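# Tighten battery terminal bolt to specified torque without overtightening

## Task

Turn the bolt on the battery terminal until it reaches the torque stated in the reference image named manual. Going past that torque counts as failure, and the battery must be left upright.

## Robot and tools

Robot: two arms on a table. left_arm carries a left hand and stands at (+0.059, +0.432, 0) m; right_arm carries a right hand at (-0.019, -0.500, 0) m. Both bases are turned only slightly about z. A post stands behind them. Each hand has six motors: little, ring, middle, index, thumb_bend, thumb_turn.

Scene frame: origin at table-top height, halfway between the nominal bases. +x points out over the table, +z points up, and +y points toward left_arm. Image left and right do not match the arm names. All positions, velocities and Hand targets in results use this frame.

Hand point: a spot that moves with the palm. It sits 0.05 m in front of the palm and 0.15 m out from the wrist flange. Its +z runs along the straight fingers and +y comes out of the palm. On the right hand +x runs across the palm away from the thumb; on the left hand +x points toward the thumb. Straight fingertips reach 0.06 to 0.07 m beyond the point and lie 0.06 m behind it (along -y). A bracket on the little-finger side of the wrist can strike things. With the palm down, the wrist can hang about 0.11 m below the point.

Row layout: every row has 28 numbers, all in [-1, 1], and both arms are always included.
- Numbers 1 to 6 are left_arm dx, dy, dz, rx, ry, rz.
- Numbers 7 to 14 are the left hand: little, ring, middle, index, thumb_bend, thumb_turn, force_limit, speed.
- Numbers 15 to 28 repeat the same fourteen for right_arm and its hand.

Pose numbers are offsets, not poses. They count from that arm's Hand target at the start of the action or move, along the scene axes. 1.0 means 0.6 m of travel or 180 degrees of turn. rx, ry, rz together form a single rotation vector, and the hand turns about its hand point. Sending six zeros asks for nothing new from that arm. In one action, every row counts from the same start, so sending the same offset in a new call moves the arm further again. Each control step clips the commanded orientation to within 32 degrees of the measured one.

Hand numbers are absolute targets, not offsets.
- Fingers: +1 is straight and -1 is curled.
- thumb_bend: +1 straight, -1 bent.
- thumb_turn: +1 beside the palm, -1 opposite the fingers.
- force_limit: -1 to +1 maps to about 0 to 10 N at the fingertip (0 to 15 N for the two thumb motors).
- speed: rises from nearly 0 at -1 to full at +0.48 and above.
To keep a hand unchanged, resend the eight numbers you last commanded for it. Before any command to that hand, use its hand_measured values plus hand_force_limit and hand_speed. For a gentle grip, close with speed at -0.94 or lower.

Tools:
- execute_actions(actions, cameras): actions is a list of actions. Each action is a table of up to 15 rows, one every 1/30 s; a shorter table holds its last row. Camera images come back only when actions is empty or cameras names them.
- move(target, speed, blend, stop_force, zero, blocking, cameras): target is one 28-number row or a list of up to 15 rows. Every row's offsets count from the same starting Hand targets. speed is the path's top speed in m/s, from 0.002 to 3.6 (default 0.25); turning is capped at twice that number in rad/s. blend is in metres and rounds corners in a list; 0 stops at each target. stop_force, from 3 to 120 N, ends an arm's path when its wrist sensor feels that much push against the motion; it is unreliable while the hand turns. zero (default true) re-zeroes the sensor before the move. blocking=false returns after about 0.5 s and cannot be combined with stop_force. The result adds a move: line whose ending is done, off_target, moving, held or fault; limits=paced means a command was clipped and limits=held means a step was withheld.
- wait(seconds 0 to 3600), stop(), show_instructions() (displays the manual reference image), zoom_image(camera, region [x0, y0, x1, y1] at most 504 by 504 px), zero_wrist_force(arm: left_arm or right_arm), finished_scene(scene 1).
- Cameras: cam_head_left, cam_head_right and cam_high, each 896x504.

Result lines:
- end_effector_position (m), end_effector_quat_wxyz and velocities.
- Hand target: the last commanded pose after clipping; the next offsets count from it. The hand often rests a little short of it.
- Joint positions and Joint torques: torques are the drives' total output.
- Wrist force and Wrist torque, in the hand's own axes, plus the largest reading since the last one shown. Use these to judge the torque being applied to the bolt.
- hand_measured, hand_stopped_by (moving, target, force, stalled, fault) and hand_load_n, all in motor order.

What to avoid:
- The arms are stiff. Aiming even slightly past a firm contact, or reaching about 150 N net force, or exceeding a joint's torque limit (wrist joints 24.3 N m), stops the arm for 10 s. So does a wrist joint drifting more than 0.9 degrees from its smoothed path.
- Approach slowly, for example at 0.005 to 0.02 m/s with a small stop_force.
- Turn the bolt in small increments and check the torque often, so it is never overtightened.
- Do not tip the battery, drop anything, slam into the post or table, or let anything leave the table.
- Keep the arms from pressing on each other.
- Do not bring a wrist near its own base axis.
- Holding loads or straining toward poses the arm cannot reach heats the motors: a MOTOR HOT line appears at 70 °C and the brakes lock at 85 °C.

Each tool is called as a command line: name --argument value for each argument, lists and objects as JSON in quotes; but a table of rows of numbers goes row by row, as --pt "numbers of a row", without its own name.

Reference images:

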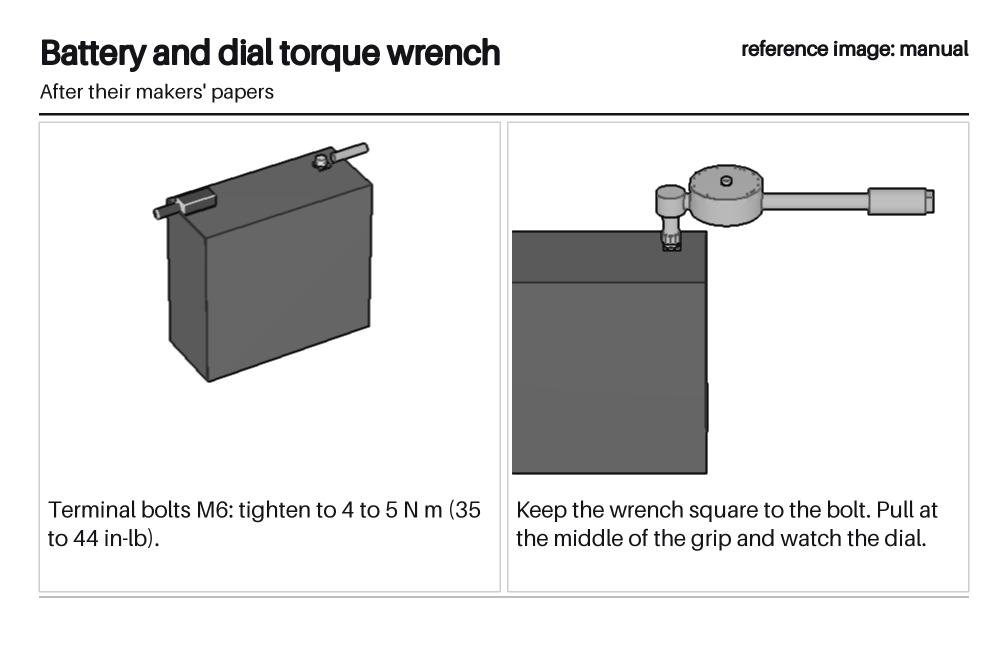

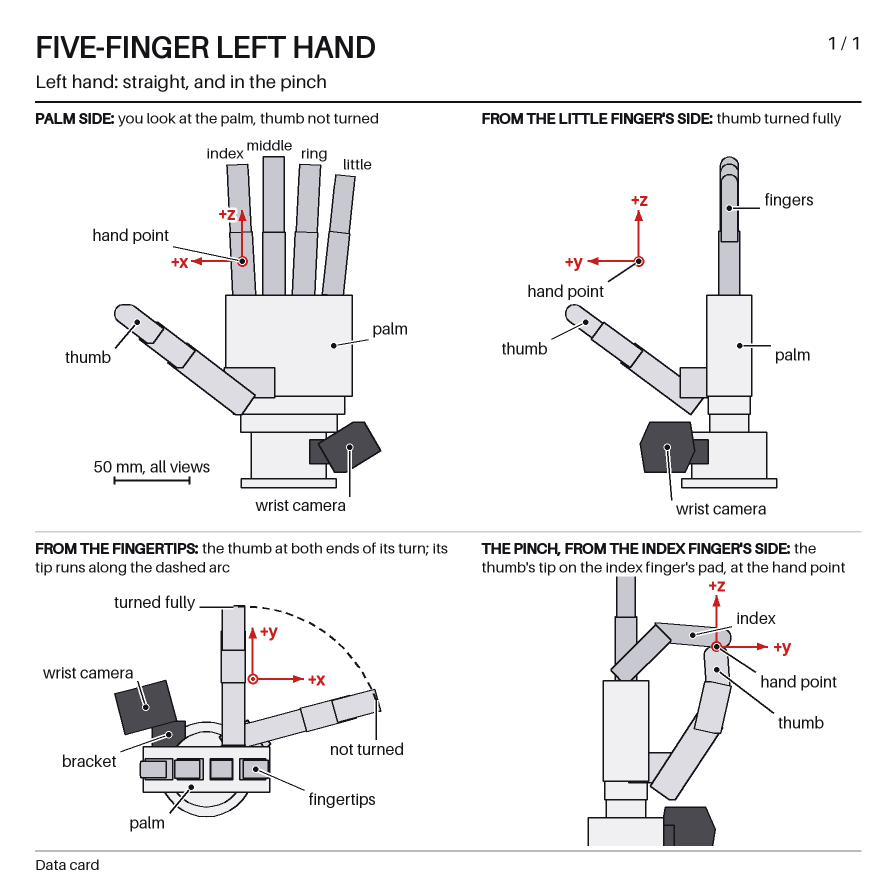

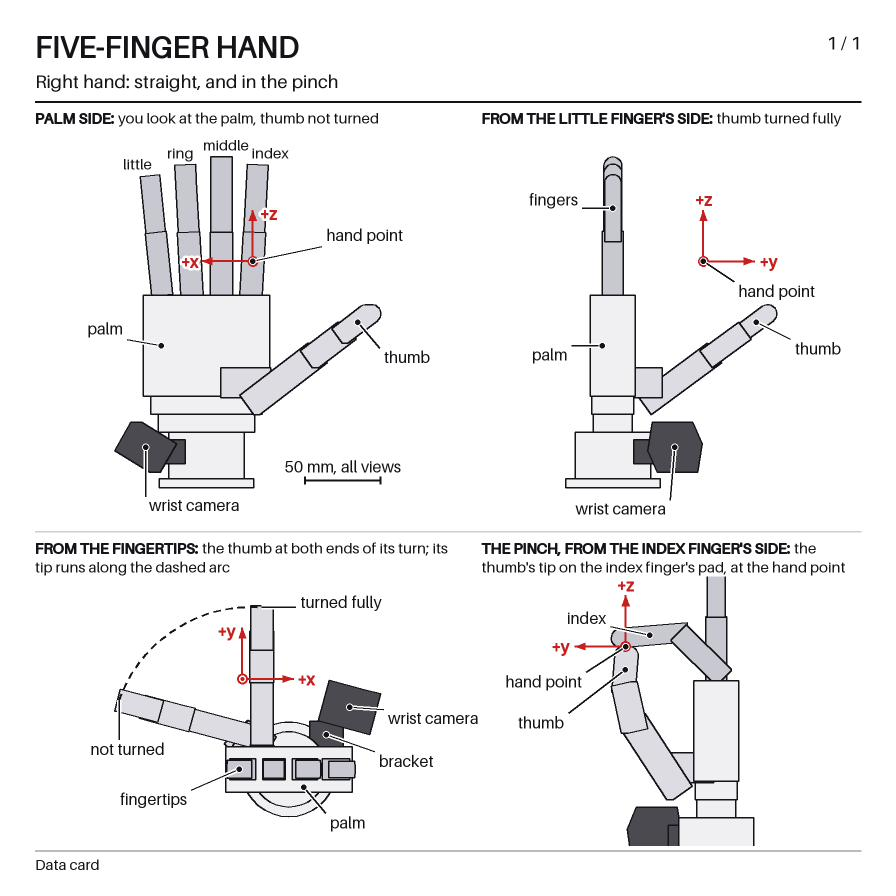

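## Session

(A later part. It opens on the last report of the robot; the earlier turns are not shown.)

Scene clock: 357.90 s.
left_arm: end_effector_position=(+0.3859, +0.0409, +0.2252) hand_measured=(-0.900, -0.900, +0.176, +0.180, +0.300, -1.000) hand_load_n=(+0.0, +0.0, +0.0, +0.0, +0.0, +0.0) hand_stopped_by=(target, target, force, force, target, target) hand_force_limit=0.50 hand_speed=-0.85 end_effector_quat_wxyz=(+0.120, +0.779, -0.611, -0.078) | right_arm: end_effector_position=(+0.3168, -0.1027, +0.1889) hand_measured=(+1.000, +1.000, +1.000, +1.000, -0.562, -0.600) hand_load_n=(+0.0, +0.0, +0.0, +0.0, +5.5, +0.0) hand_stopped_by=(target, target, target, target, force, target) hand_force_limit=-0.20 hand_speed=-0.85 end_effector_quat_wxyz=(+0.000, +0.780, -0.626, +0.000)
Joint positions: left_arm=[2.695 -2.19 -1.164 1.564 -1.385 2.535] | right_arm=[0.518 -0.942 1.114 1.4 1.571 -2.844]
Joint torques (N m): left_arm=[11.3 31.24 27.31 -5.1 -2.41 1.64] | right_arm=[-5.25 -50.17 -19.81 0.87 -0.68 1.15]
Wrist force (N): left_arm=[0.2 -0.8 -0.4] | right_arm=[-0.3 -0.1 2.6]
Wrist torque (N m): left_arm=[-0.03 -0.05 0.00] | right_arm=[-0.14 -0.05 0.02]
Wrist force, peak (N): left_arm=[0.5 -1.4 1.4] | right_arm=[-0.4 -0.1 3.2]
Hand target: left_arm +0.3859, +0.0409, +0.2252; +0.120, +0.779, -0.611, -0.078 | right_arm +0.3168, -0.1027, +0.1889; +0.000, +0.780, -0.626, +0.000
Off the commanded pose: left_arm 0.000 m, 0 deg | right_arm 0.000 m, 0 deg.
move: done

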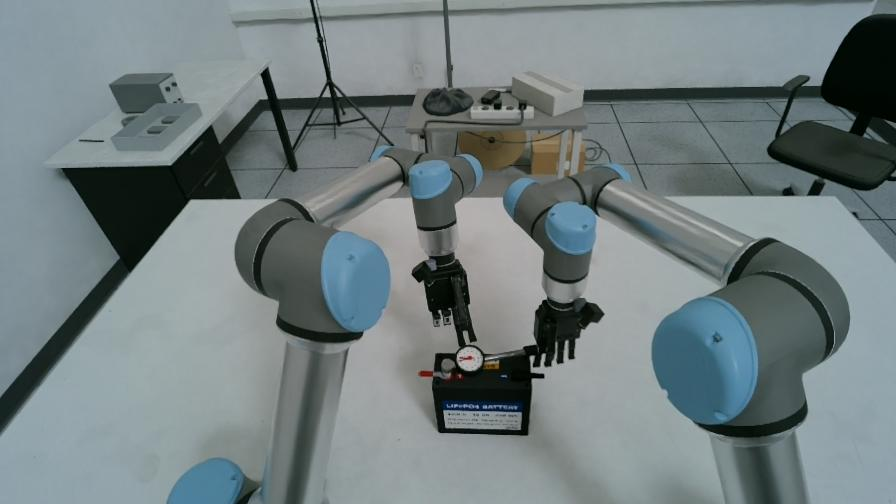

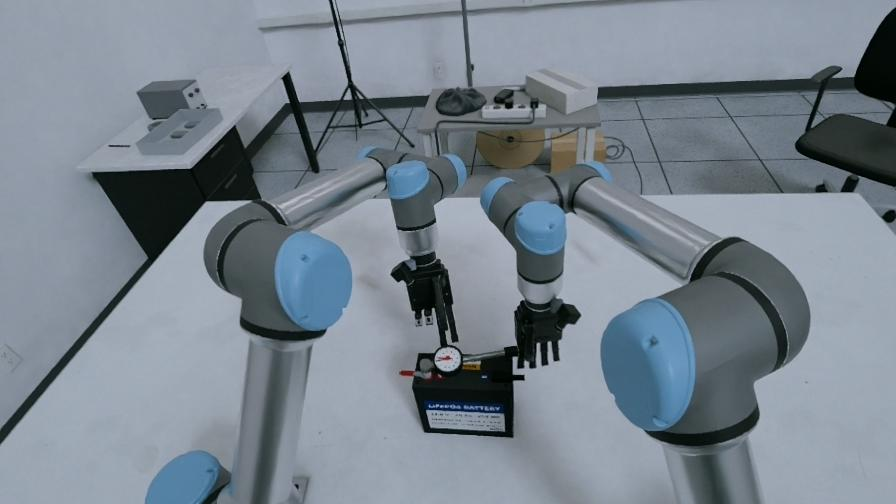

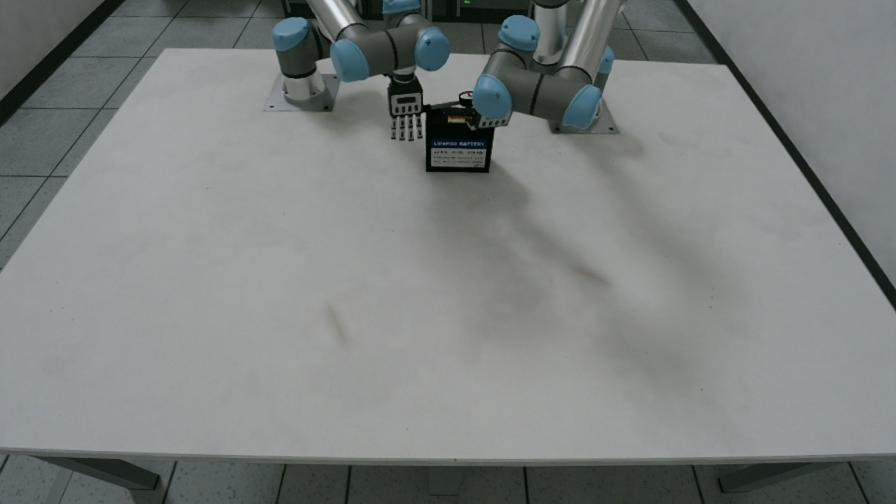

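move --pt "0.02 0.005 0 0 0 0 -0.9 -0.9 -0.5 -0.5 0.3 -1 0.5 -0.85 0 0 0 0 0 0 1 1 1 1 -0.7 -0.6 -0.2 -0.85" --pt "0.02 0.005 0.29 0 0 0 -0.9 -0.9 -0.5 -0.5 0.3 -1 0.5 -0.85 0 0 0 0 0 0 1 1 1 1 -0.7 -0.6 -0.2 -0.85" --speed '[0.03,0.15]'

move --target '[-0.33,0.03,0,-0.228,-0.1145,-0.0367,-0.9,-0.9,-0.9,-0.9,0,-1,0,0,0,0,0,0,0,0,1,1,1,1,-0.7,-0.6,-0.2,-0.85]' --speed 0.12 --cameras '["all"]'

Scene clock: 362.60 s.
left_arm: end_effector_position=(+0.3979, +0.0439, +0.3991) hand_measured=(-0.900, -0.900, +0.176, +0.180, +0.300, -1.000) hand_load_n=(+0.0, +0.0, +0.0, +0.0, +0.0, +0.0) hand_stopped_by=(target, target, force, force, target, target) hand_force_limit=0.50 hand_speed=-0.85 end_effector_quat_wxyz=(+0.120, +0.779, -0.611, -0.078) | right_arm: end_effector_position=(+0.3168, -0.1027, +0.1889) hand_measured=(+1.000, +1.000, +1.000, +1.000, -0.562, -0.600) hand_load_n=(+0.0, +0.0, +0.0, +0.0, +5.5, +0.0) hand_stopped_by=(target, target, target, target, force, target) hand_force_limit=-0.20 hand_speed=-0.85 end_effector_quat_wxyz=(+0.000, +0.780, -0.626, +0.000)
Joint positions: left_arm=[2.709 -2.226 -0.657 1.091 -1.387 2.548] | right_arm=[0.518 -0.942 1.114 1.4 1.571 -2.844]
Joint torques (N m): left_arm=[-8.79 32.09 26.81 -5.17 -2.27 1.46] | right_arm=[-5.9 -46.32 -19.73 1.51 -0.55 0.82]
Wrist force (N): left_arm=[0.4 -0.6 -0.4] | right_arm=[-0.5 0.1 2.8]
Wrist torque (N m): left_arm=[0.01 -0.09 0.00] | right_arm=[-0.10 -0.01 0.02]
Wrist force, peak (N): left_arm=[0.1 -1.2 0.4] | right_arm=[-0.6 -0.2 3.4]
Hand target: left_arm +0.3979, +0.0439, +0.3992; +0.120, +0.779, -0.611, -0.078 | right_arm +0.3168, -0.1027, +0.1889; +0.000, +0.780, -0.626, +0.000
Off the commanded pose: left_arm 0.000 m, 0 deg | right_arm 0.000 m, 0 deg.
move: done

Scene clock: 366.60 s.
left_arm: end_effector_position=(+0.1999, +0.0619, +0.3992) hand_measured=(-0.900, -0.900, -0.268, -0.358, +0.008, -1.000) hand_load_n=(+0.0, +0.0, +16.5, +7.5, +10.5, -2.0) hand_stopped_by=(target, target, force, force, force, target) hand_force_limit=0.00 hand_speed=0.00 end_effector_quat_wxyz=(+0.270, +0.653, -0.653, +0.271) end_effector_velocity=(+0.000, +0.000, -0.001) end_effector_angular_velocity=(-0.002, +0.003, +0.001) | right_arm: end_effector_position=(+0.3168, -0.1027, +0.1889) hand_measured=(+1.000, +1.000, +1.000, +1.000, -0.562, -0.600) hand_load_n=(+0.0, +0.0, +0.0, +0.0, +5.5, +0.0) hand_stopped_by=(target, target, target, target, force, target) hand_force_limit=-0.20 hand_speed=-0.85 end_effector_quat_wxyz=(+0.000, +0.780, -0.626, +0.000)
Joint positions: left_arm=[2.906 -1.416 -1.753 1.772 -0.802 2.895] | right_arm=[0.518 -0.942 1.114 1.4 1.571 -2.844]
Joint velocities: left_arm=[0.003 0.002 -0.005 0 0.002 0.002] | right_arm=[within noise]
Joint torques (N m): left_arm=[11.64 19.54 10.83 0.57 4.6 1.52] | right_arm=[-6.41 -42.55 -18.86 1.77 -0.61 0.68]
Wrist force (N): left_arm=[-0.4 -0.2 -1.6] | right_arm=[-0.3 -0.1 2.6]
Wrist torque (N m): left_arm=[0.11 -0.10 -0.07] | right_arm=[-0.14 -0.04 0.02]
Wrist force, peak (N): left_arm=[-0.7 0.1 -1.6] | right_arm=[-0.3 -0.1 3.5]
Hand target: left_arm +0.1999, +0.0619, +0.3992; +0.270, +0.653, -0.653, +0.271 | right_arm +0.3168, -0.1027, +0.1889; +0.000, +0.780, -0.626, +0.000
Off the commanded pose: left_arm 0.000 m, 0 deg | right_arm 0.000 m, 0 deg.
move: done

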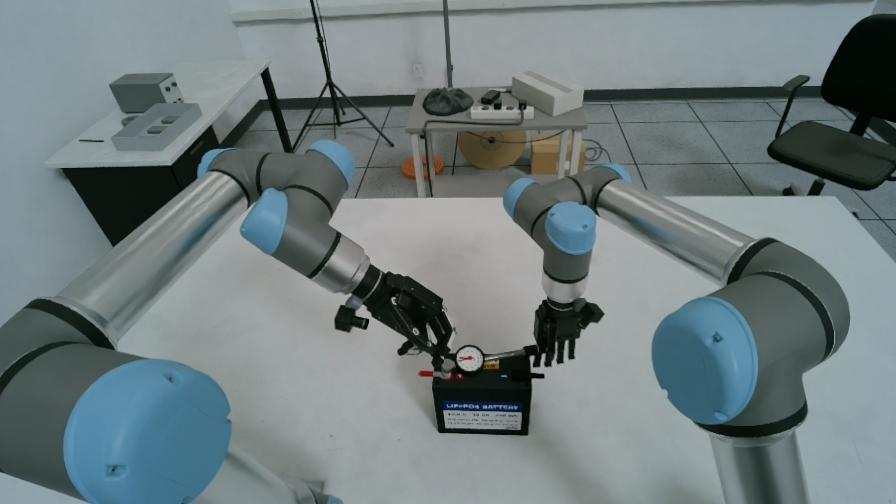

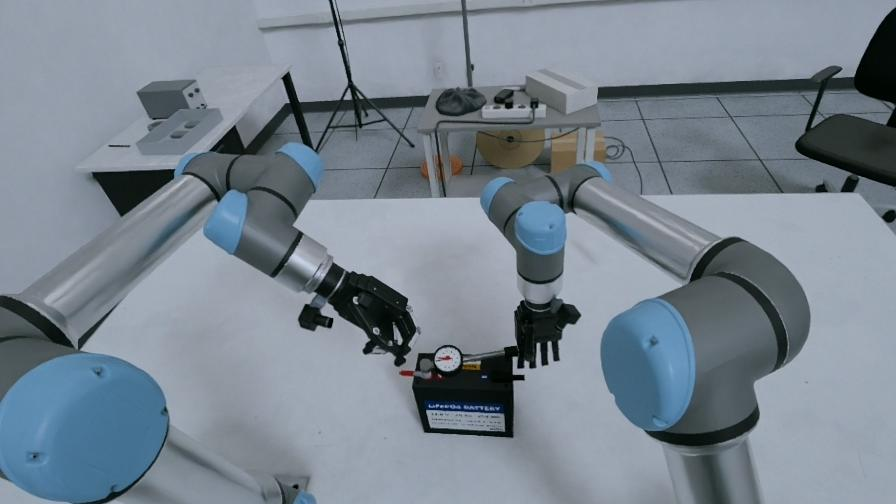

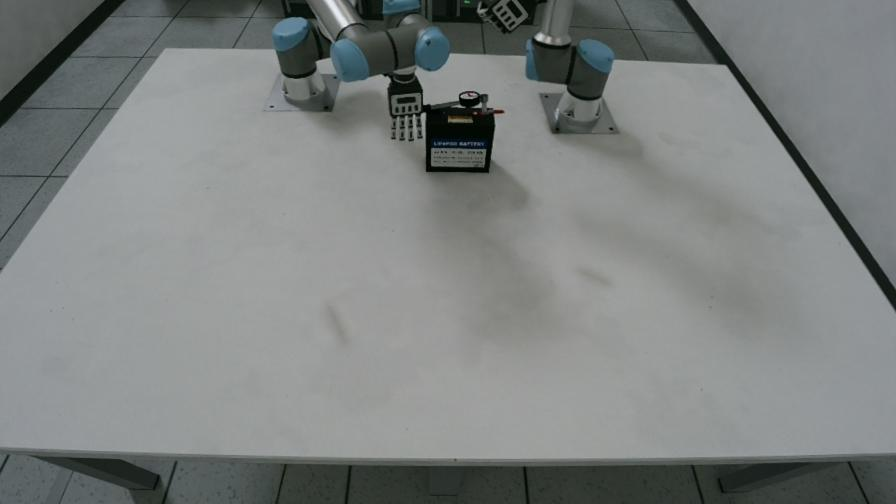

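move --pt "0 0 0 0 0 0 -0.9 -0.9 -0.9 -0.9 1 -1 0 0 0 0 0 0 0 0 1 1 1 1 -0.7 -0.6 -0.2 -0.85" --pt "-0.025 -0.13 -0.25 0 0 0 -0.9 -0.9 -0.9 -0.9 1 -1 0 0 0 0 0 0 0 0 1 1 1 1 -0.7 -0.6 -0.2 -0.85" --speed 0.12 --cameras '["all"]'

Scene clock: 370.17 s.
left_arm: end_effector_position=(+0.1849, -0.0161, +0.2492) hand_measured=(-0.900, -0.900, -0.270, -0.358, +1.000, -1.000) hand_load_n=(+0.0, +0.0, +0.0, +0.0, +0.0, -0.5) hand_stopped_by=(target, target, force, force, target, target) hand_force_limit=0.00 hand_speed=0.00 end_effector_quat_wxyz=(+0.270, +0.653, -0.653, +0.271) | right_arm: end_effector_position=(+0.3168, -0.1027, +0.1889) hand_measured=(+1.000, +1.000, +1.000, +1.000, -0.562, -0.600) hand_load_n=(+0.0, +0.0, +0.0, +0.0, +5.5, +0.0) hand_stopped_by=(target, target, target, target, force, target) hand_force_limit=-0.20 hand_speed=-0.85 end_effector_quat_wxyz=(+0.000, +0.780, -0.626, +0.000)
Joint positions: left_arm=[2.596 -1.583 -1.925 2.375 -0.897 2.5] | right_arm=[0.518 -0.942 1.114 1.4 1.571 -2.844]
Joint torques (N m): left_arm=[-8.31 8.53 10.96 1.06 -1.84 -1.39] | right_arm=[-4.6 -40.56 -19.03 2.37 -0.73 0.39]
Wrist force (N): left_arm=[-0.7 0.0 -1.3] | right_arm=[-0.3 0.0 2.7]
Wrist torque (N m): left_arm=[0.10 -0.03 0.05] | right_arm=[-0.14 -0.04 0.02]
Wrist force, peak (N): left_arm=[-0.4 -0.5 -1.9] | right_arm=[-0.4 0.0 3.4]
Hand target: left_arm +0.1849, -0.0161, +0.2492; +0.270, +0.653, -0.653, +0.271 | right_arm +0.3168, -0.1027, +0.1889; +0.000, +0.780, -0.626, +0.000
Off the commanded pose: left_arm 0.000 m, 0 deg | right_arm 0.000 m, 0 deg.
move: done

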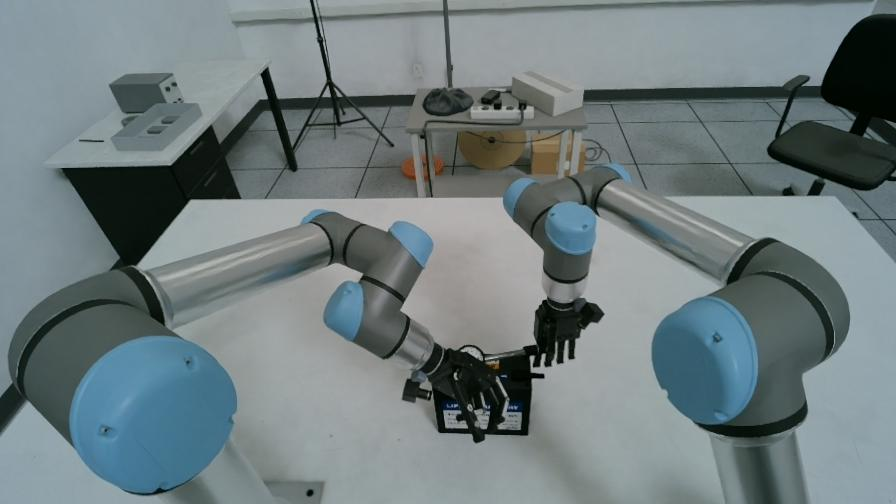

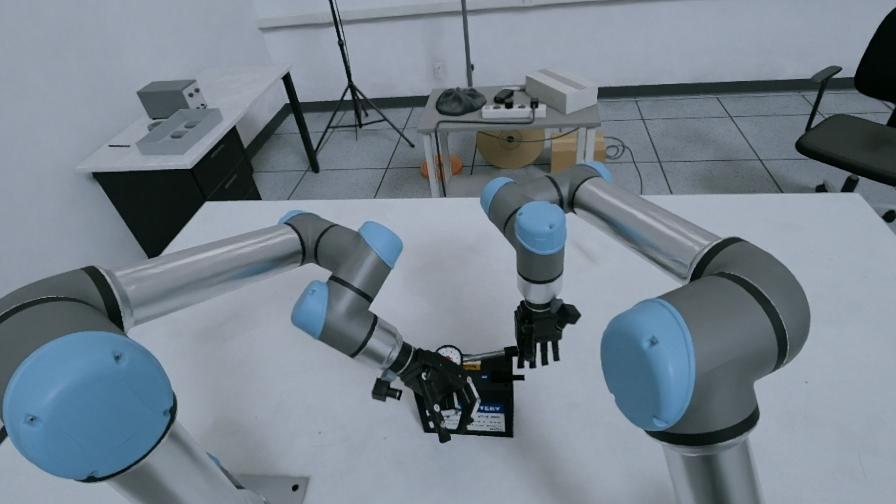

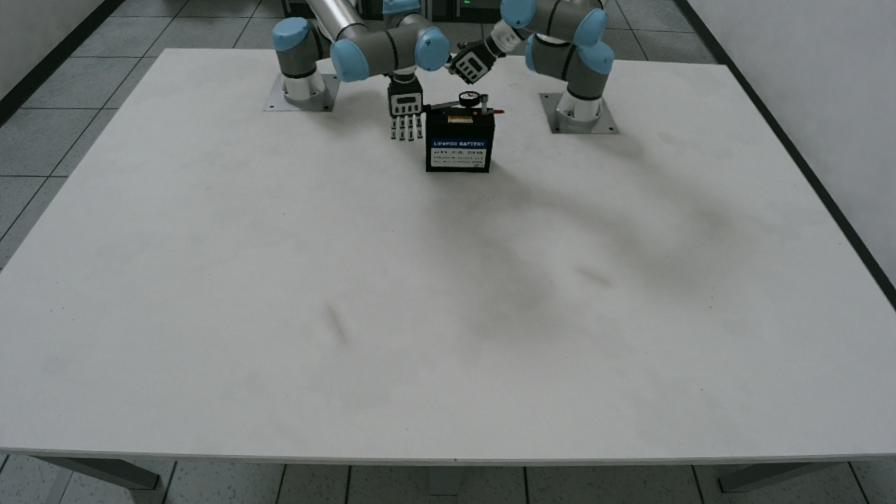

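move --pt "0 0 0 0 0 0 -0.9 -0.9 -0.85 -0.85 0.95 -1 0.3 0 0 0 0 0 0 0 1 1 1 1 -0.7 -0.6 -0.2 -0.85" --pt "0.005 -0.0815 -0.207 0 0 0 -0.9 -0.9 -0.85 -0.85 0.95 -1 0.3 0 0 0 0 0 0 0 1 1 1 1 -0.7 -0.6 -0.2 -0.85" --speed 0.1 --cameras '["all"]'

zoom_image --camera "cam_head_left" --region '[400, 320, 560, 450]'

zoom_image --camera "cam_high" --region '[380, 30, 540, 150]'

Scene clock: 373.07 s.
left_arm: end_effector_position=(+0.1879, -0.0649, +0.1251) hand_measured=(-0.900, -0.900, -0.850, -0.850, +0.950, -1.000) hand_load_n=(+0.0, +0.0, +0.0, +0.0, +0.0, -0.5) hand_stopped_by=(target, target, target, target, target, target) hand_force_limit=0.30 hand_speed=0.00 end_effector_quat_wxyz=(+0.270, +0.653, -0.653, +0.271) | right_arm: end_effector_position=(+0.3168, -0.1027, +0.1889) hand_measured=(+1.000, +1.000, +1.000, +1.000, -0.562, -0.600) hand_load_n=(-0.5, +0.0, +0.0, +0.0, +5.5, +0.0) hand_stopped_by=(target, target, target, target, force, target) hand_force_limit=-0.20 hand_speed=-0.85 end_effector_quat_wxyz=(+0.000, +0.780, -0.626, +0.000)
Joint positions: left_arm=[2.464 -1.823 -1.989 2.766 -0.958 2.354] | right_arm=[0.518 -0.942 1.114 1.4 1.571 -2.844]
Joint torques (N m): left_arm=[-8.44 15.38 24.46 1.32 -1.96 -1.64] | right_arm=[-8.2 -37.68 -18.94 2.51 -0.87 0.09]
Wrist force (N): left_arm=[-0.6 -0.1 -1.2] | right_arm=[-0.4 0.1 2.8]
Wrist torque (N m): left_arm=[0.09 -0.04 0.05] | right_arm=[-0.10 -0.04 0.02]
Wrist force, peak (N): left_arm=[-0.4 -0.1 -1.8] | right_arm=[-0.4 -0.1 3.3]
Hand target: left_arm +0.1879, -0.0650, +0.1250; +0.270, +0.653, -0.653, +0.271 | right_arm +0.3168, -0.1027, +0.1889; +0.000, +0.780, -0.626, +0.000
Off the commanded pose: left_arm 0.000 m, 0 deg | right_arm 0.000 m, 0 deg.
move: done

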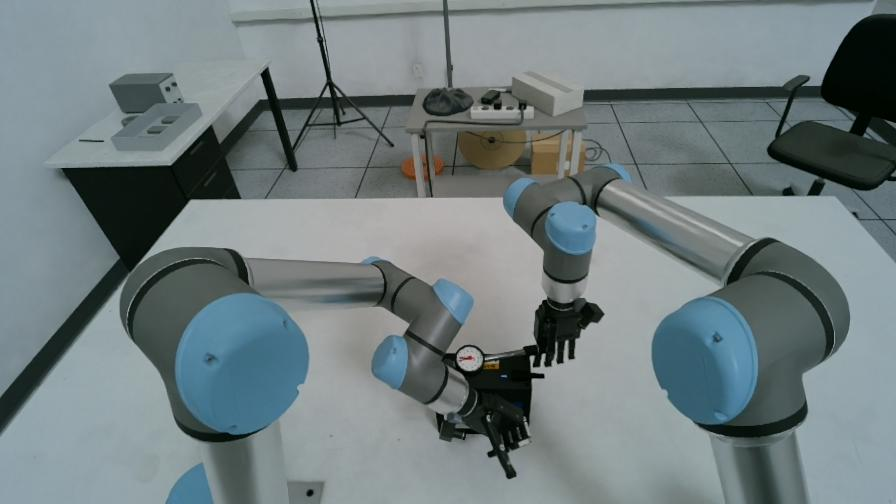

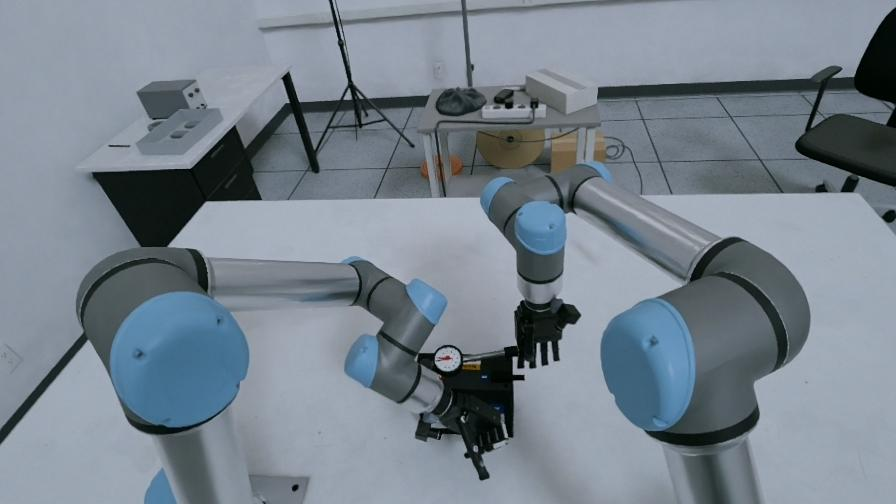

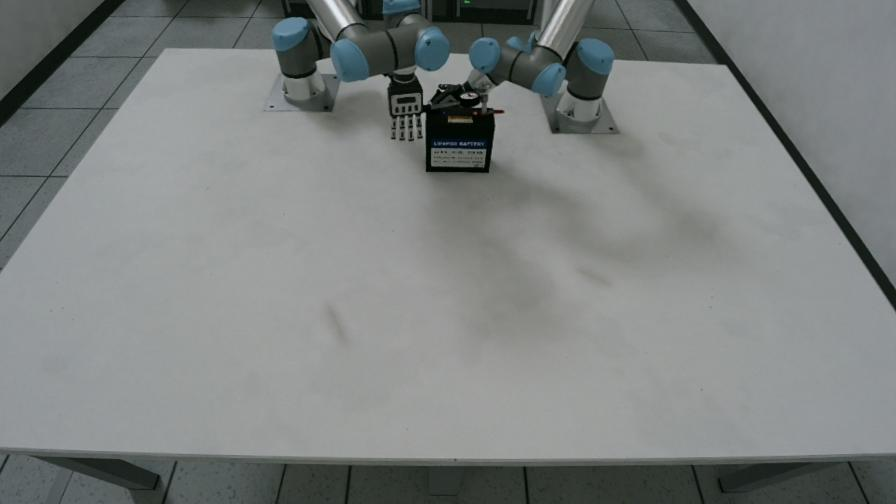

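Scaled by 3.150 from the camera's image (finer frame: 1280x720).

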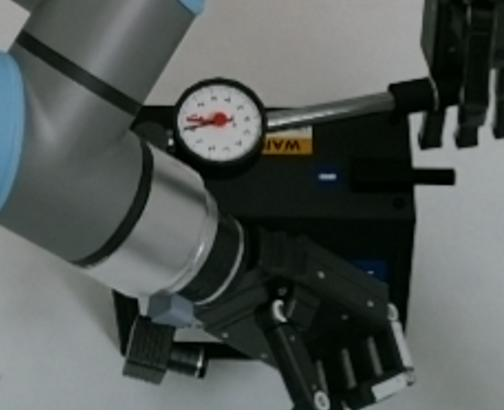

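Scaled by 3.150 from the camera's image (finer frame: 1280x720).

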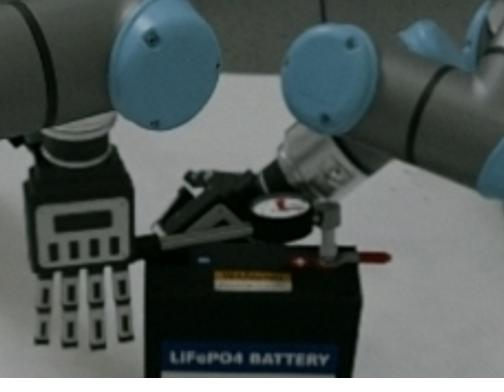

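move --target '[0,-0.0217,-0.03,0,-0.0589,0.0589,-0.9,-0.9,-0.85,-0.85,0.95,-1,0.3,0,0,0,0,0,0,0,1,1,1,1,-0.7,-0.6,-0.2,-0.85]' --speed 0.06

move --target '[0.075,0,0,0,0,0,-0.9,-0.9,-0.85,-0.85,0.95,-1,0.3,0,0,0,0,0,0,0,1,1,1,1,-0.7,-0.6,-0.2,-0.85]' --speed 0.01 --stop_force 3.5 --cameras '["all"]'

zoom_image --camera "cam_head_left" --region '[400, 320, 560, 450]'

zoom_image --camera "cam_high" --region '[380, 30, 540, 150]'

Scene clock: 377.40 s.
left_arm: end_effector_position=(+0.1879, -0.0780, +0.1070) hand_measured=(-0.900, -0.900, -0.850, -0.850, +0.950, -1.000) hand_load_n=(+0.0, +0.0, +0.0, +0.0, +0.0, -0.5) hand_stopped_by=(target, target, target, target, target, target) hand_force_limit=0.30 hand_speed=0.00 end_effector_quat_wxyz=(+0.182, +0.683, -0.613, +0.353) | right_arm: end_effector_position=(+0.3168, -0.1027, +0.1889) hand_measured=(+1.000, +1.000, +1.000, +1.000, -0.562, -0.600) hand_load_n=(+0.0, +0.0, +0.0, +0.0, +5.5, +0.0) hand_stopped_by=(target, target, target, target, force, target) hand_force_limit=-0.20 hand_speed=-0.85 end_effector_quat_wxyz=(+0.000, +0.780, -0.626, +0.000)
Joint positions: left_arm=[2.308 -1.73 -2.088 3.017 -1.259 2.132] | right_arm=[0.518 -0.942 1.114 1.4 1.571 -2.844]
Joint torques (N m): left_arm=[-8 29.15 7.98 2.06 -2.48 -1.53] | right_arm=[-6.11 -35.85 -18.75 2.86 -0.83 0.22]
Wrist force (N): left_arm=[-0.7 0.6 -1.4] | right_arm=[-0.3 -0.1 3.3]
Wrist torque (N m): left_arm=[0.19 -0.04 0.03] | right_arm=[-0.16 -0.05 0.02]
Wrist force, peak (N): left_arm=[-0.9 0.7 -1.5] | right_arm=[-0.3 -0.1 3.4]
Hand target: left_arm +0.1879, -0.0780, +0.1070; +0.182, +0.683, -0.613, +0.354 | right_arm +0.3168, -0.1027, +0.1889; +0.000, +0.780, -0.626, +0.000
Off the commanded pose: left_arm 0.000 m, 0 deg | right_arm 0.000 m, 0 deg.
move: done

Scene clock: 382.37 s.
left_arm: end_effector_position=(+0.2257, -0.0780, +0.1070) hand_measured=(-0.900, -0.900, -0.850, -0.850, +0.950, -1.000) hand_load_n=(+0.0, +0.0, +0.0, +0.0, +0.0, -0.5) hand_stopped_by=(target, target, target, target, target, target) hand_force_limit=0.30 hand_speed=0.00 end_effector_quat_wxyz=(+0.182, +0.683, -0.612, +0.354) | right_arm: end_effector_position=(+0.3168, -0.1027, +0.1889) hand_measured=(+1.000, +1.000, +1.000, +1.000, -0.562, -0.600) hand_load_n=(+0.5, +0.0, +0.0, +0.0, +5.5, +0.0) hand_stopped_by=(target, target, target, target, force, target) hand_force_limit=-0.20 hand_speed=-0.85 end_effector_quat_wxyz=(+0.000, +0.780, -0.626, +0.000)
Joint positions: left_arm=[2.39 -1.771 -2.041 2.99 -1.203 2.194] | right_arm=[0.518 -0.942 1.114 1.4 1.571 -2.844]
Joint torques (N m): left_arm=[-7.73 30.36 9.58 2.06 -2.51 -1.43] | right_arm=[-6.17 -35.3 -19.37 3.44 -1.08 -0.14]
Wrist force (N): left_arm=[-0.3 2.3 -2.4] | right_arm=[-0.3 0.2 2.7]
Wrist torque (N m): left_arm=[0.16 -0.12 -0.20] | right_arm=[-0.10 -0.05 0.03]
Wrist force, peak (N): left_arm=[1.0 11.9 -6.7] | right_arm=[-0.6 0.1 3.3]
Hand target: left_arm +0.2257, -0.0780, +0.1070; +0.182, +0.683, -0.612, +0.354 (not the last commanded pose) | right_arm +0.3168, -0.1027, +0.1889; +0.000, +0.780, -0.626, +0.000
Off the commanded pose: left_arm 0.007 m, 0 deg | right_arm 0.000 m, 0 deg.
move: contact (left_arm)

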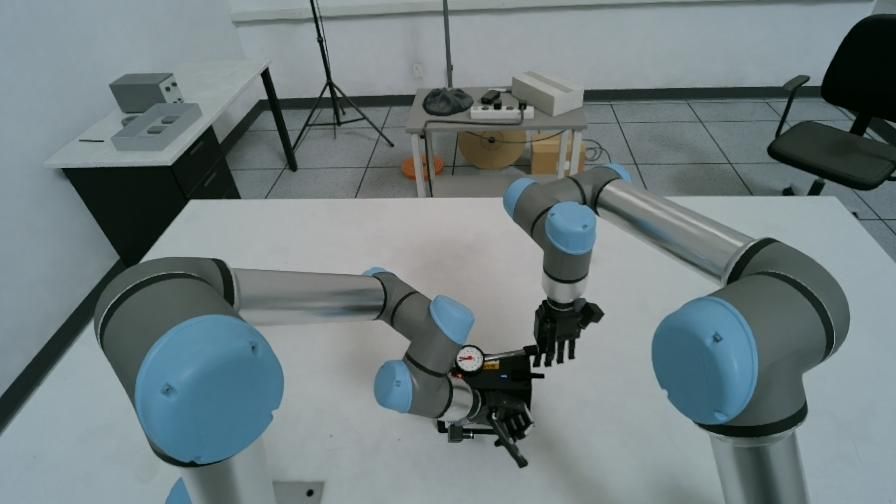

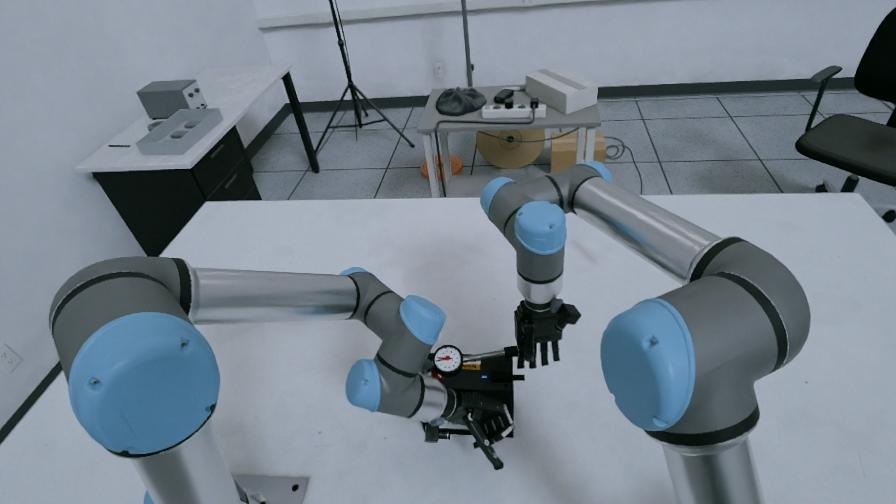

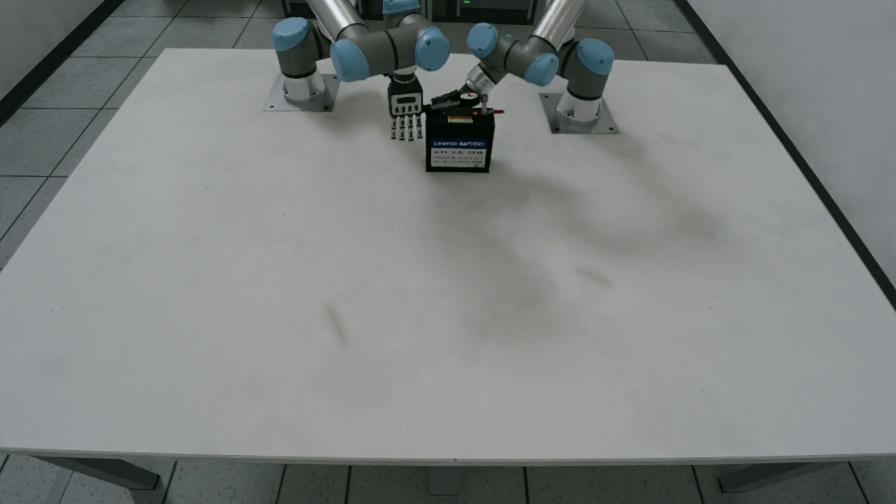

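Scaled by 3.150 from the camera's image (finer frame: 1280x720).

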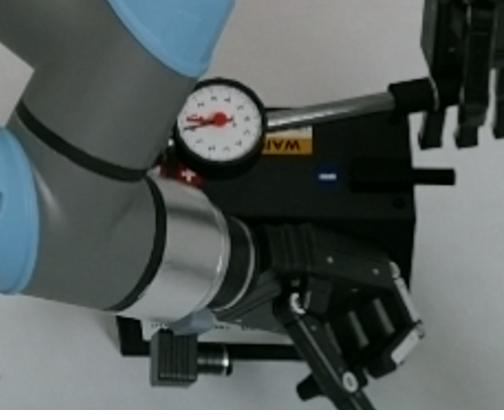

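Scaled by 3.150 from the camera's image (finer frame: 1280x720).

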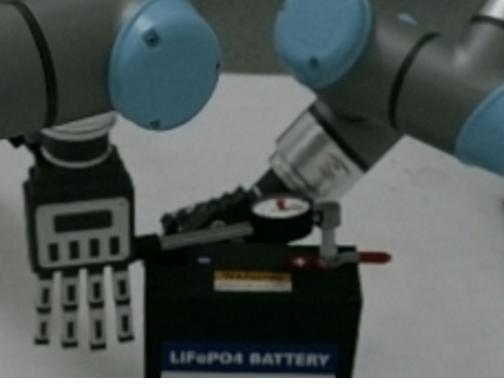

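move --target '[0,0,0,0,0,0,-0.9,-0.9,-0.85,-0.85,0.95,-1,0.3,0,-0.0026,0.0001,0,0,0,-0.00278,1,1,1,1,-0.7,-0.6,-0.2,-0.85]' --speed 0.01

move --target '[0,0,0,0,0,0,-0.9,-0.9,-0.85,-0.85,0.95,-1,0.3,0,-0.0026,0.0001,0,0,0,-0.00278,1,1,1,1,-0.7,-0.6,-0.2,-0.85]' --speed 0.01 --cameras '["cam_head_left", "cam_head_right", "cam_high"]'

zoom_image --camera "cam_head_left" --region '[450, 338, 490, 378]'

zoom_image --camera "cam_head_right" --region '[400, 320, 560, 450]'

Scene clock: 383.70 s.
left_arm: end_effector_position=(+0.2257, -0.0780, +0.1070) hand_measured=(-0.900, -0.900, -0.850, -0.850, +0.950, -1.000) hand_load_n=(+0.0, +0.0, +0.0, +0.0, +0.0, -0.5) hand_stopped_by=(target, target, target, target, target, target) hand_force_limit=0.30 hand_speed=0.00 end_effector_quat_wxyz=(+0.182, +0.683, -0.612, +0.354) | right_arm: end_effector_position=(+0.3153, -0.1026, +0.1889) hand_measured=(+1.000, +1.000, +1.000, +1.000, -0.562, -0.600) hand_load_n=(+0.0, +0.0, +0.0, +0.0, +5.5, +0.0) hand_stopped_by=(target, target, target, target, force, target) hand_force_limit=-0.20 hand_speed=-0.85 end_effector_quat_wxyz=(+0.000, +0.777, -0.629, +0.000)
Joint positions: left_arm=[2.39 -1.771 -2.041 2.99 -1.203 2.194] | right_arm=[0.519 -0.946 1.121 1.397 1.571 -2.835]
Joint torques (N m): left_arm=[-7.37 30.64 9.49 0.65 -1.57 -1.45] | right_arm=[10.69 -57.34 -11.23 -0.29 -1.28 1.43]
Wrist force (N): left_arm=[0.0 2.1 -2.3] | right_arm=[0.0 0.1 2.6]
Wrist torque (N m): left_arm=[0.13 -0.15 -0.19] | right_arm=[-0.11 -0.06 0.02]
Wrist force, peak (N): left_arm=[-0.6 2.5 -2.2] | right_arm=[-2.4 0.0 3.5]
Hand target: left_arm +0.2257, -0.0780, +0.1070; +0.182, +0.683, -0.612, +0.354 | right_arm +0.3153, -0.1026, +0.1889; +0.000, +0.777, -0.629, +0.000
Off the commanded pose: left_arm 0.000 m, 0 deg | right_arm 0.000 m, 0 deg.
move: done

Scene clock: 384.43 s.
left_arm: end_effector_position=(+0.2257, -0.0780, +0.1070) hand_measured=(-0.900, -0.900, -0.850, -0.850, +0.950, -1.000) hand_load_n=(+0.0, +0.5, +0.0, +0.0, +0.0, -0.5) hand_stopped_by=(target, target, target, target, target, target) hand_force_limit=0.30 hand_speed=0.00 end_effector_quat_wxyz=(+0.182, +0.683, -0.612, +0.354) | right_arm: end_effector_position=(+0.3138, -0.1026, +0.1889) hand_measured=(+1.000, +1.000, +1.000, +1.000, -0.562, -0.600) hand_load_n=(+0.0, +0.0, +0.0, +0.0, +5.5, +0.0) hand_stopped_by=(target, target, target, target, force, target) hand_force_limit=-0.20 hand_speed=-0.85 end_effector_quat_wxyz=(+0.000, +0.775, -0.633, +0.000)
Joint positions: left_arm=[2.39 -1.771 -2.041 2.99 -1.203 2.194] | right_arm=[0.519 -0.951 1.128 1.394 1.571 -2.825]
Joint torques (N m): left_arm=[-7.69 30.62 8.78 -0.21 -0.98 -1.37] | right_arm=[9.5 -56.13 -11.78 0.18 -1.56 1.15]
Wrist force (N): left_arm=[-0.5 2.3 -1.9] | right_arm=[-1.5 -0.1 3.3]
Wrist torque (N m): left_arm=[0.14 -0.13 -0.19] | right_arm=[-0.15 0.01 -0.06]
Wrist force, peak (N): left_arm=[-0.3 2.3 -2.5] | right_arm=[-1.4 -0.1 3.4]
Hand target: left_arm +0.2257, -0.0780, +0.1070; +0.182, +0.683, -0.612, +0.354 | right_arm +0.3137, -0.1026, +0.1889; +0.000, +0.774, -0.633, +0.000
Off the commanded pose: left_arm 0.000 m, 0 deg | right_arm 0.000 m, 0 deg.
move: done

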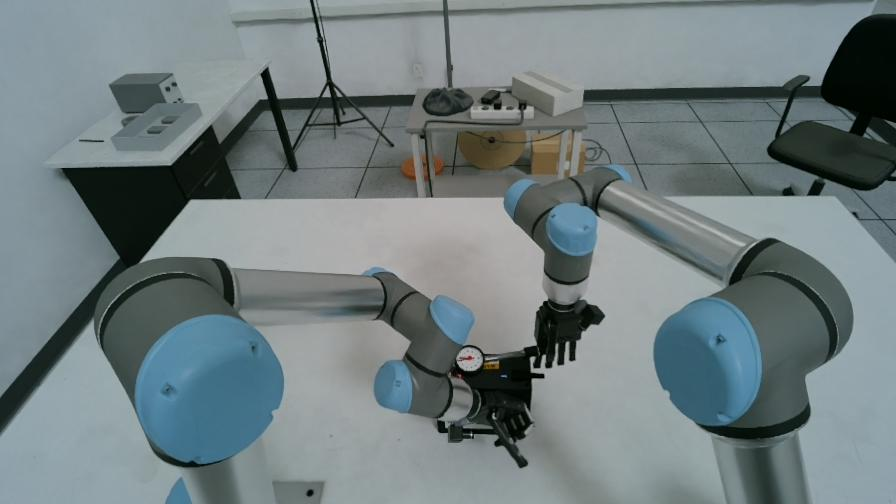

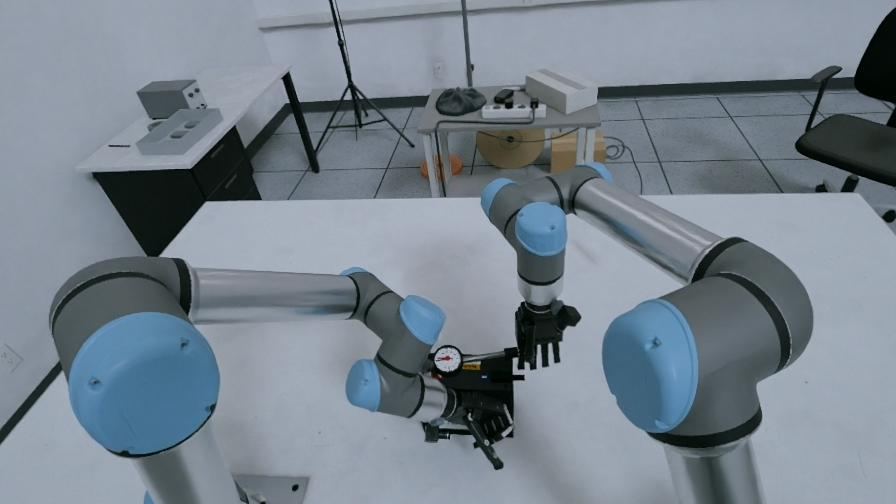

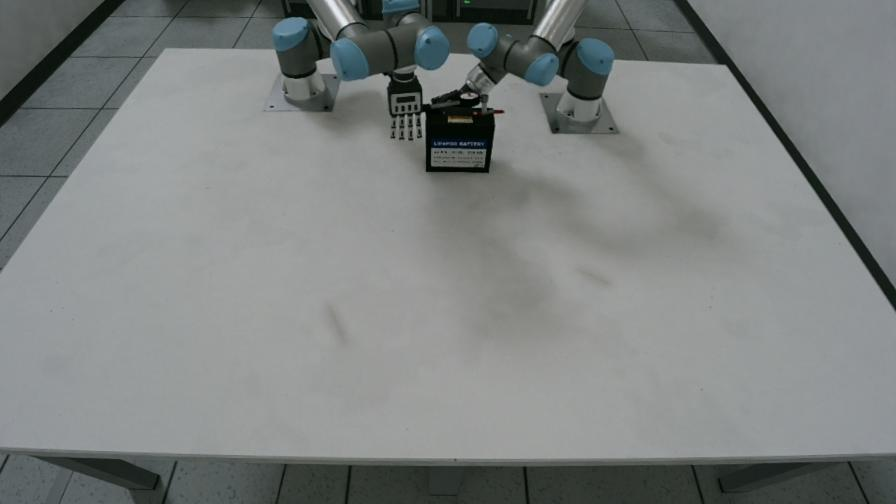

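Scaled by 12.600 from the camera's image (finer frame: 1280x720).

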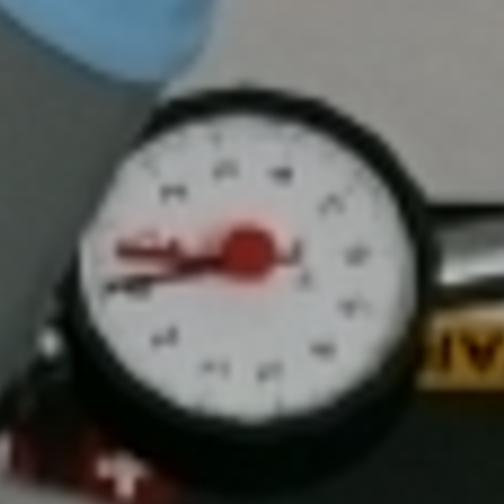

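Scaled by 3.150 from the camera's image (finer frame: 1280x720).

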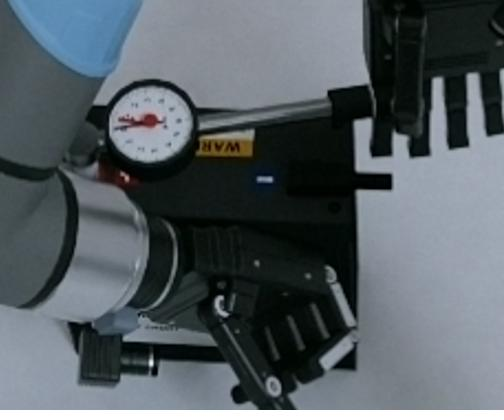

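move --target '[0,0,0,0,0,0,-0.9,-0.9,-0.85,-0.85,0.95,-1,0.3,0,-0.0026,0.0001,0,0,0,-0.00278,1,1,1,1,-0.7,-0.6,-0.2,-0.85]' --speed 0.01 --cameras '["cam_head_left","cam_head_right"]'

zoom_image --camera "cam_head_left" --region '[450, 338, 490, 378]'

Scene clock: 386.10 s.
left_arm: end_effector_position=(+0.2257, -0.0780, +0.1070) hand_measured=(-0.900, -0.900, -0.850, -0.850, +0.950, -1.000) hand_load_n=(+0.0, +0.0, +0.0, +0.5, +0.0, -0.5) hand_stopped_by=(target, target, target, target, target, target) hand_force_limit=0.30 hand_speed=0.00 end_effector_quat_wxyz=(+0.182, +0.683, -0.612, +0.354) | right_arm: end_effector_position=(+0.3122, -0.1025, +0.1889) hand_measured=(+1.000, +1.000, +1.000, +1.000, -0.562, -0.600) hand_load_n=(+0.0, +0.0, +0.0, +0.0, +5.0, +0.5) hand_stopped_by=(target, target, target, target, force, target) hand_force_limit=-0.20 hand_speed=-0.85 end_effector_quat_wxyz=(+0.000, +0.772, -0.636, +0.000)
Joint positions: left_arm=[2.39 -1.771 -2.041 2.99 -1.203 2.194] | right_arm=[0.52 -0.955 1.134 1.392 1.571 -2.816]
Joint torques (N m): left_arm=[-7.28 31.06 9.31 -2 0.2 -1.41] | right_arm=[8.28 -57.18 -13.42 -0.23 -1.58 1.44]
Wrist force (N): left_arm=[-0.3 2.2 -2.0] | right_arm=[-0.9 -0.4 3.1]
Wrist torque (N m): left_arm=[0.11 -0.12 -0.19] | right_arm=[-0.14 -0.02 -0.03]
Wrist force, peak (N): left_arm=[0.1 2.5 -2.4] | right_arm=[-1.9 -0.1 3.5]
Hand target: left_arm +0.2257, -0.0780, +0.1070; +0.182, +0.683, -0.612, +0.354 | right_arm +0.3121, -0.1025, +0.1889; +0.000, +0.772, -0.636, +0.000
Off the commanded pose: left_arm 0.000 m, 0 deg | right_arm 0.000 m, 0 deg.
move: done

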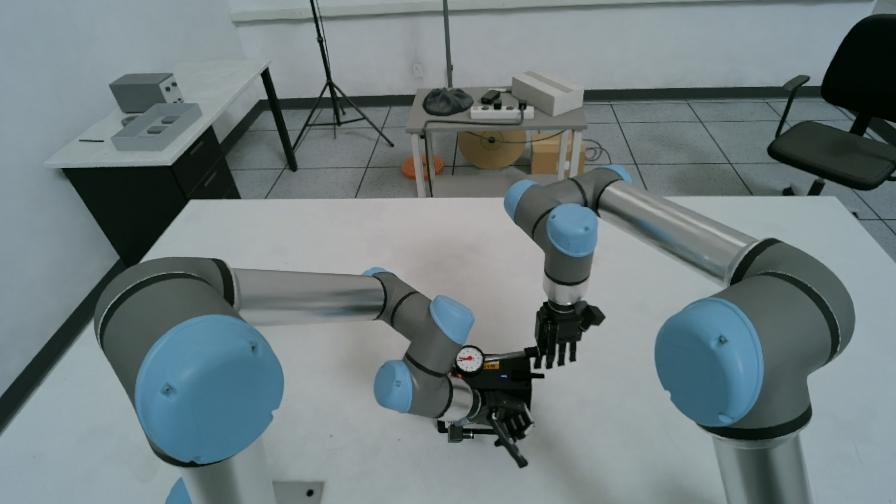

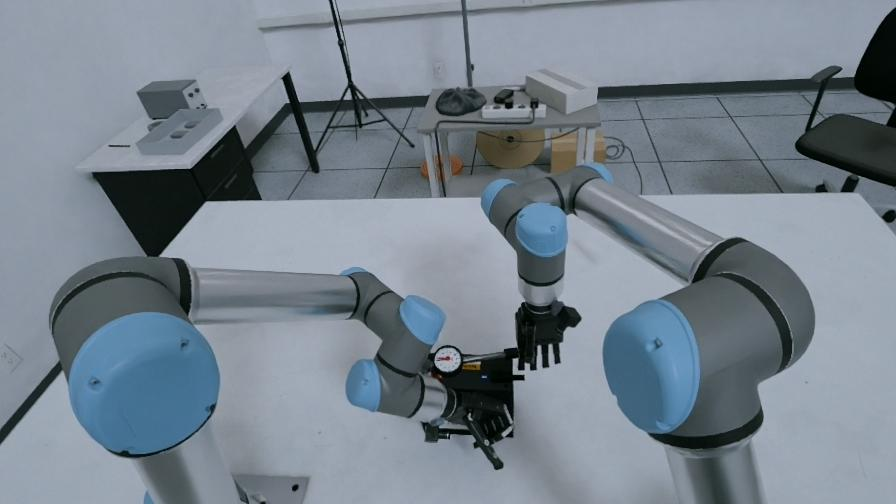

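Scaled by 12.600 from the camera's image (finer frame: 1280x720).

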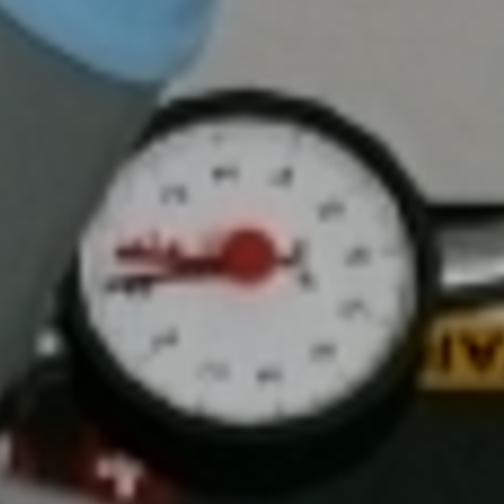

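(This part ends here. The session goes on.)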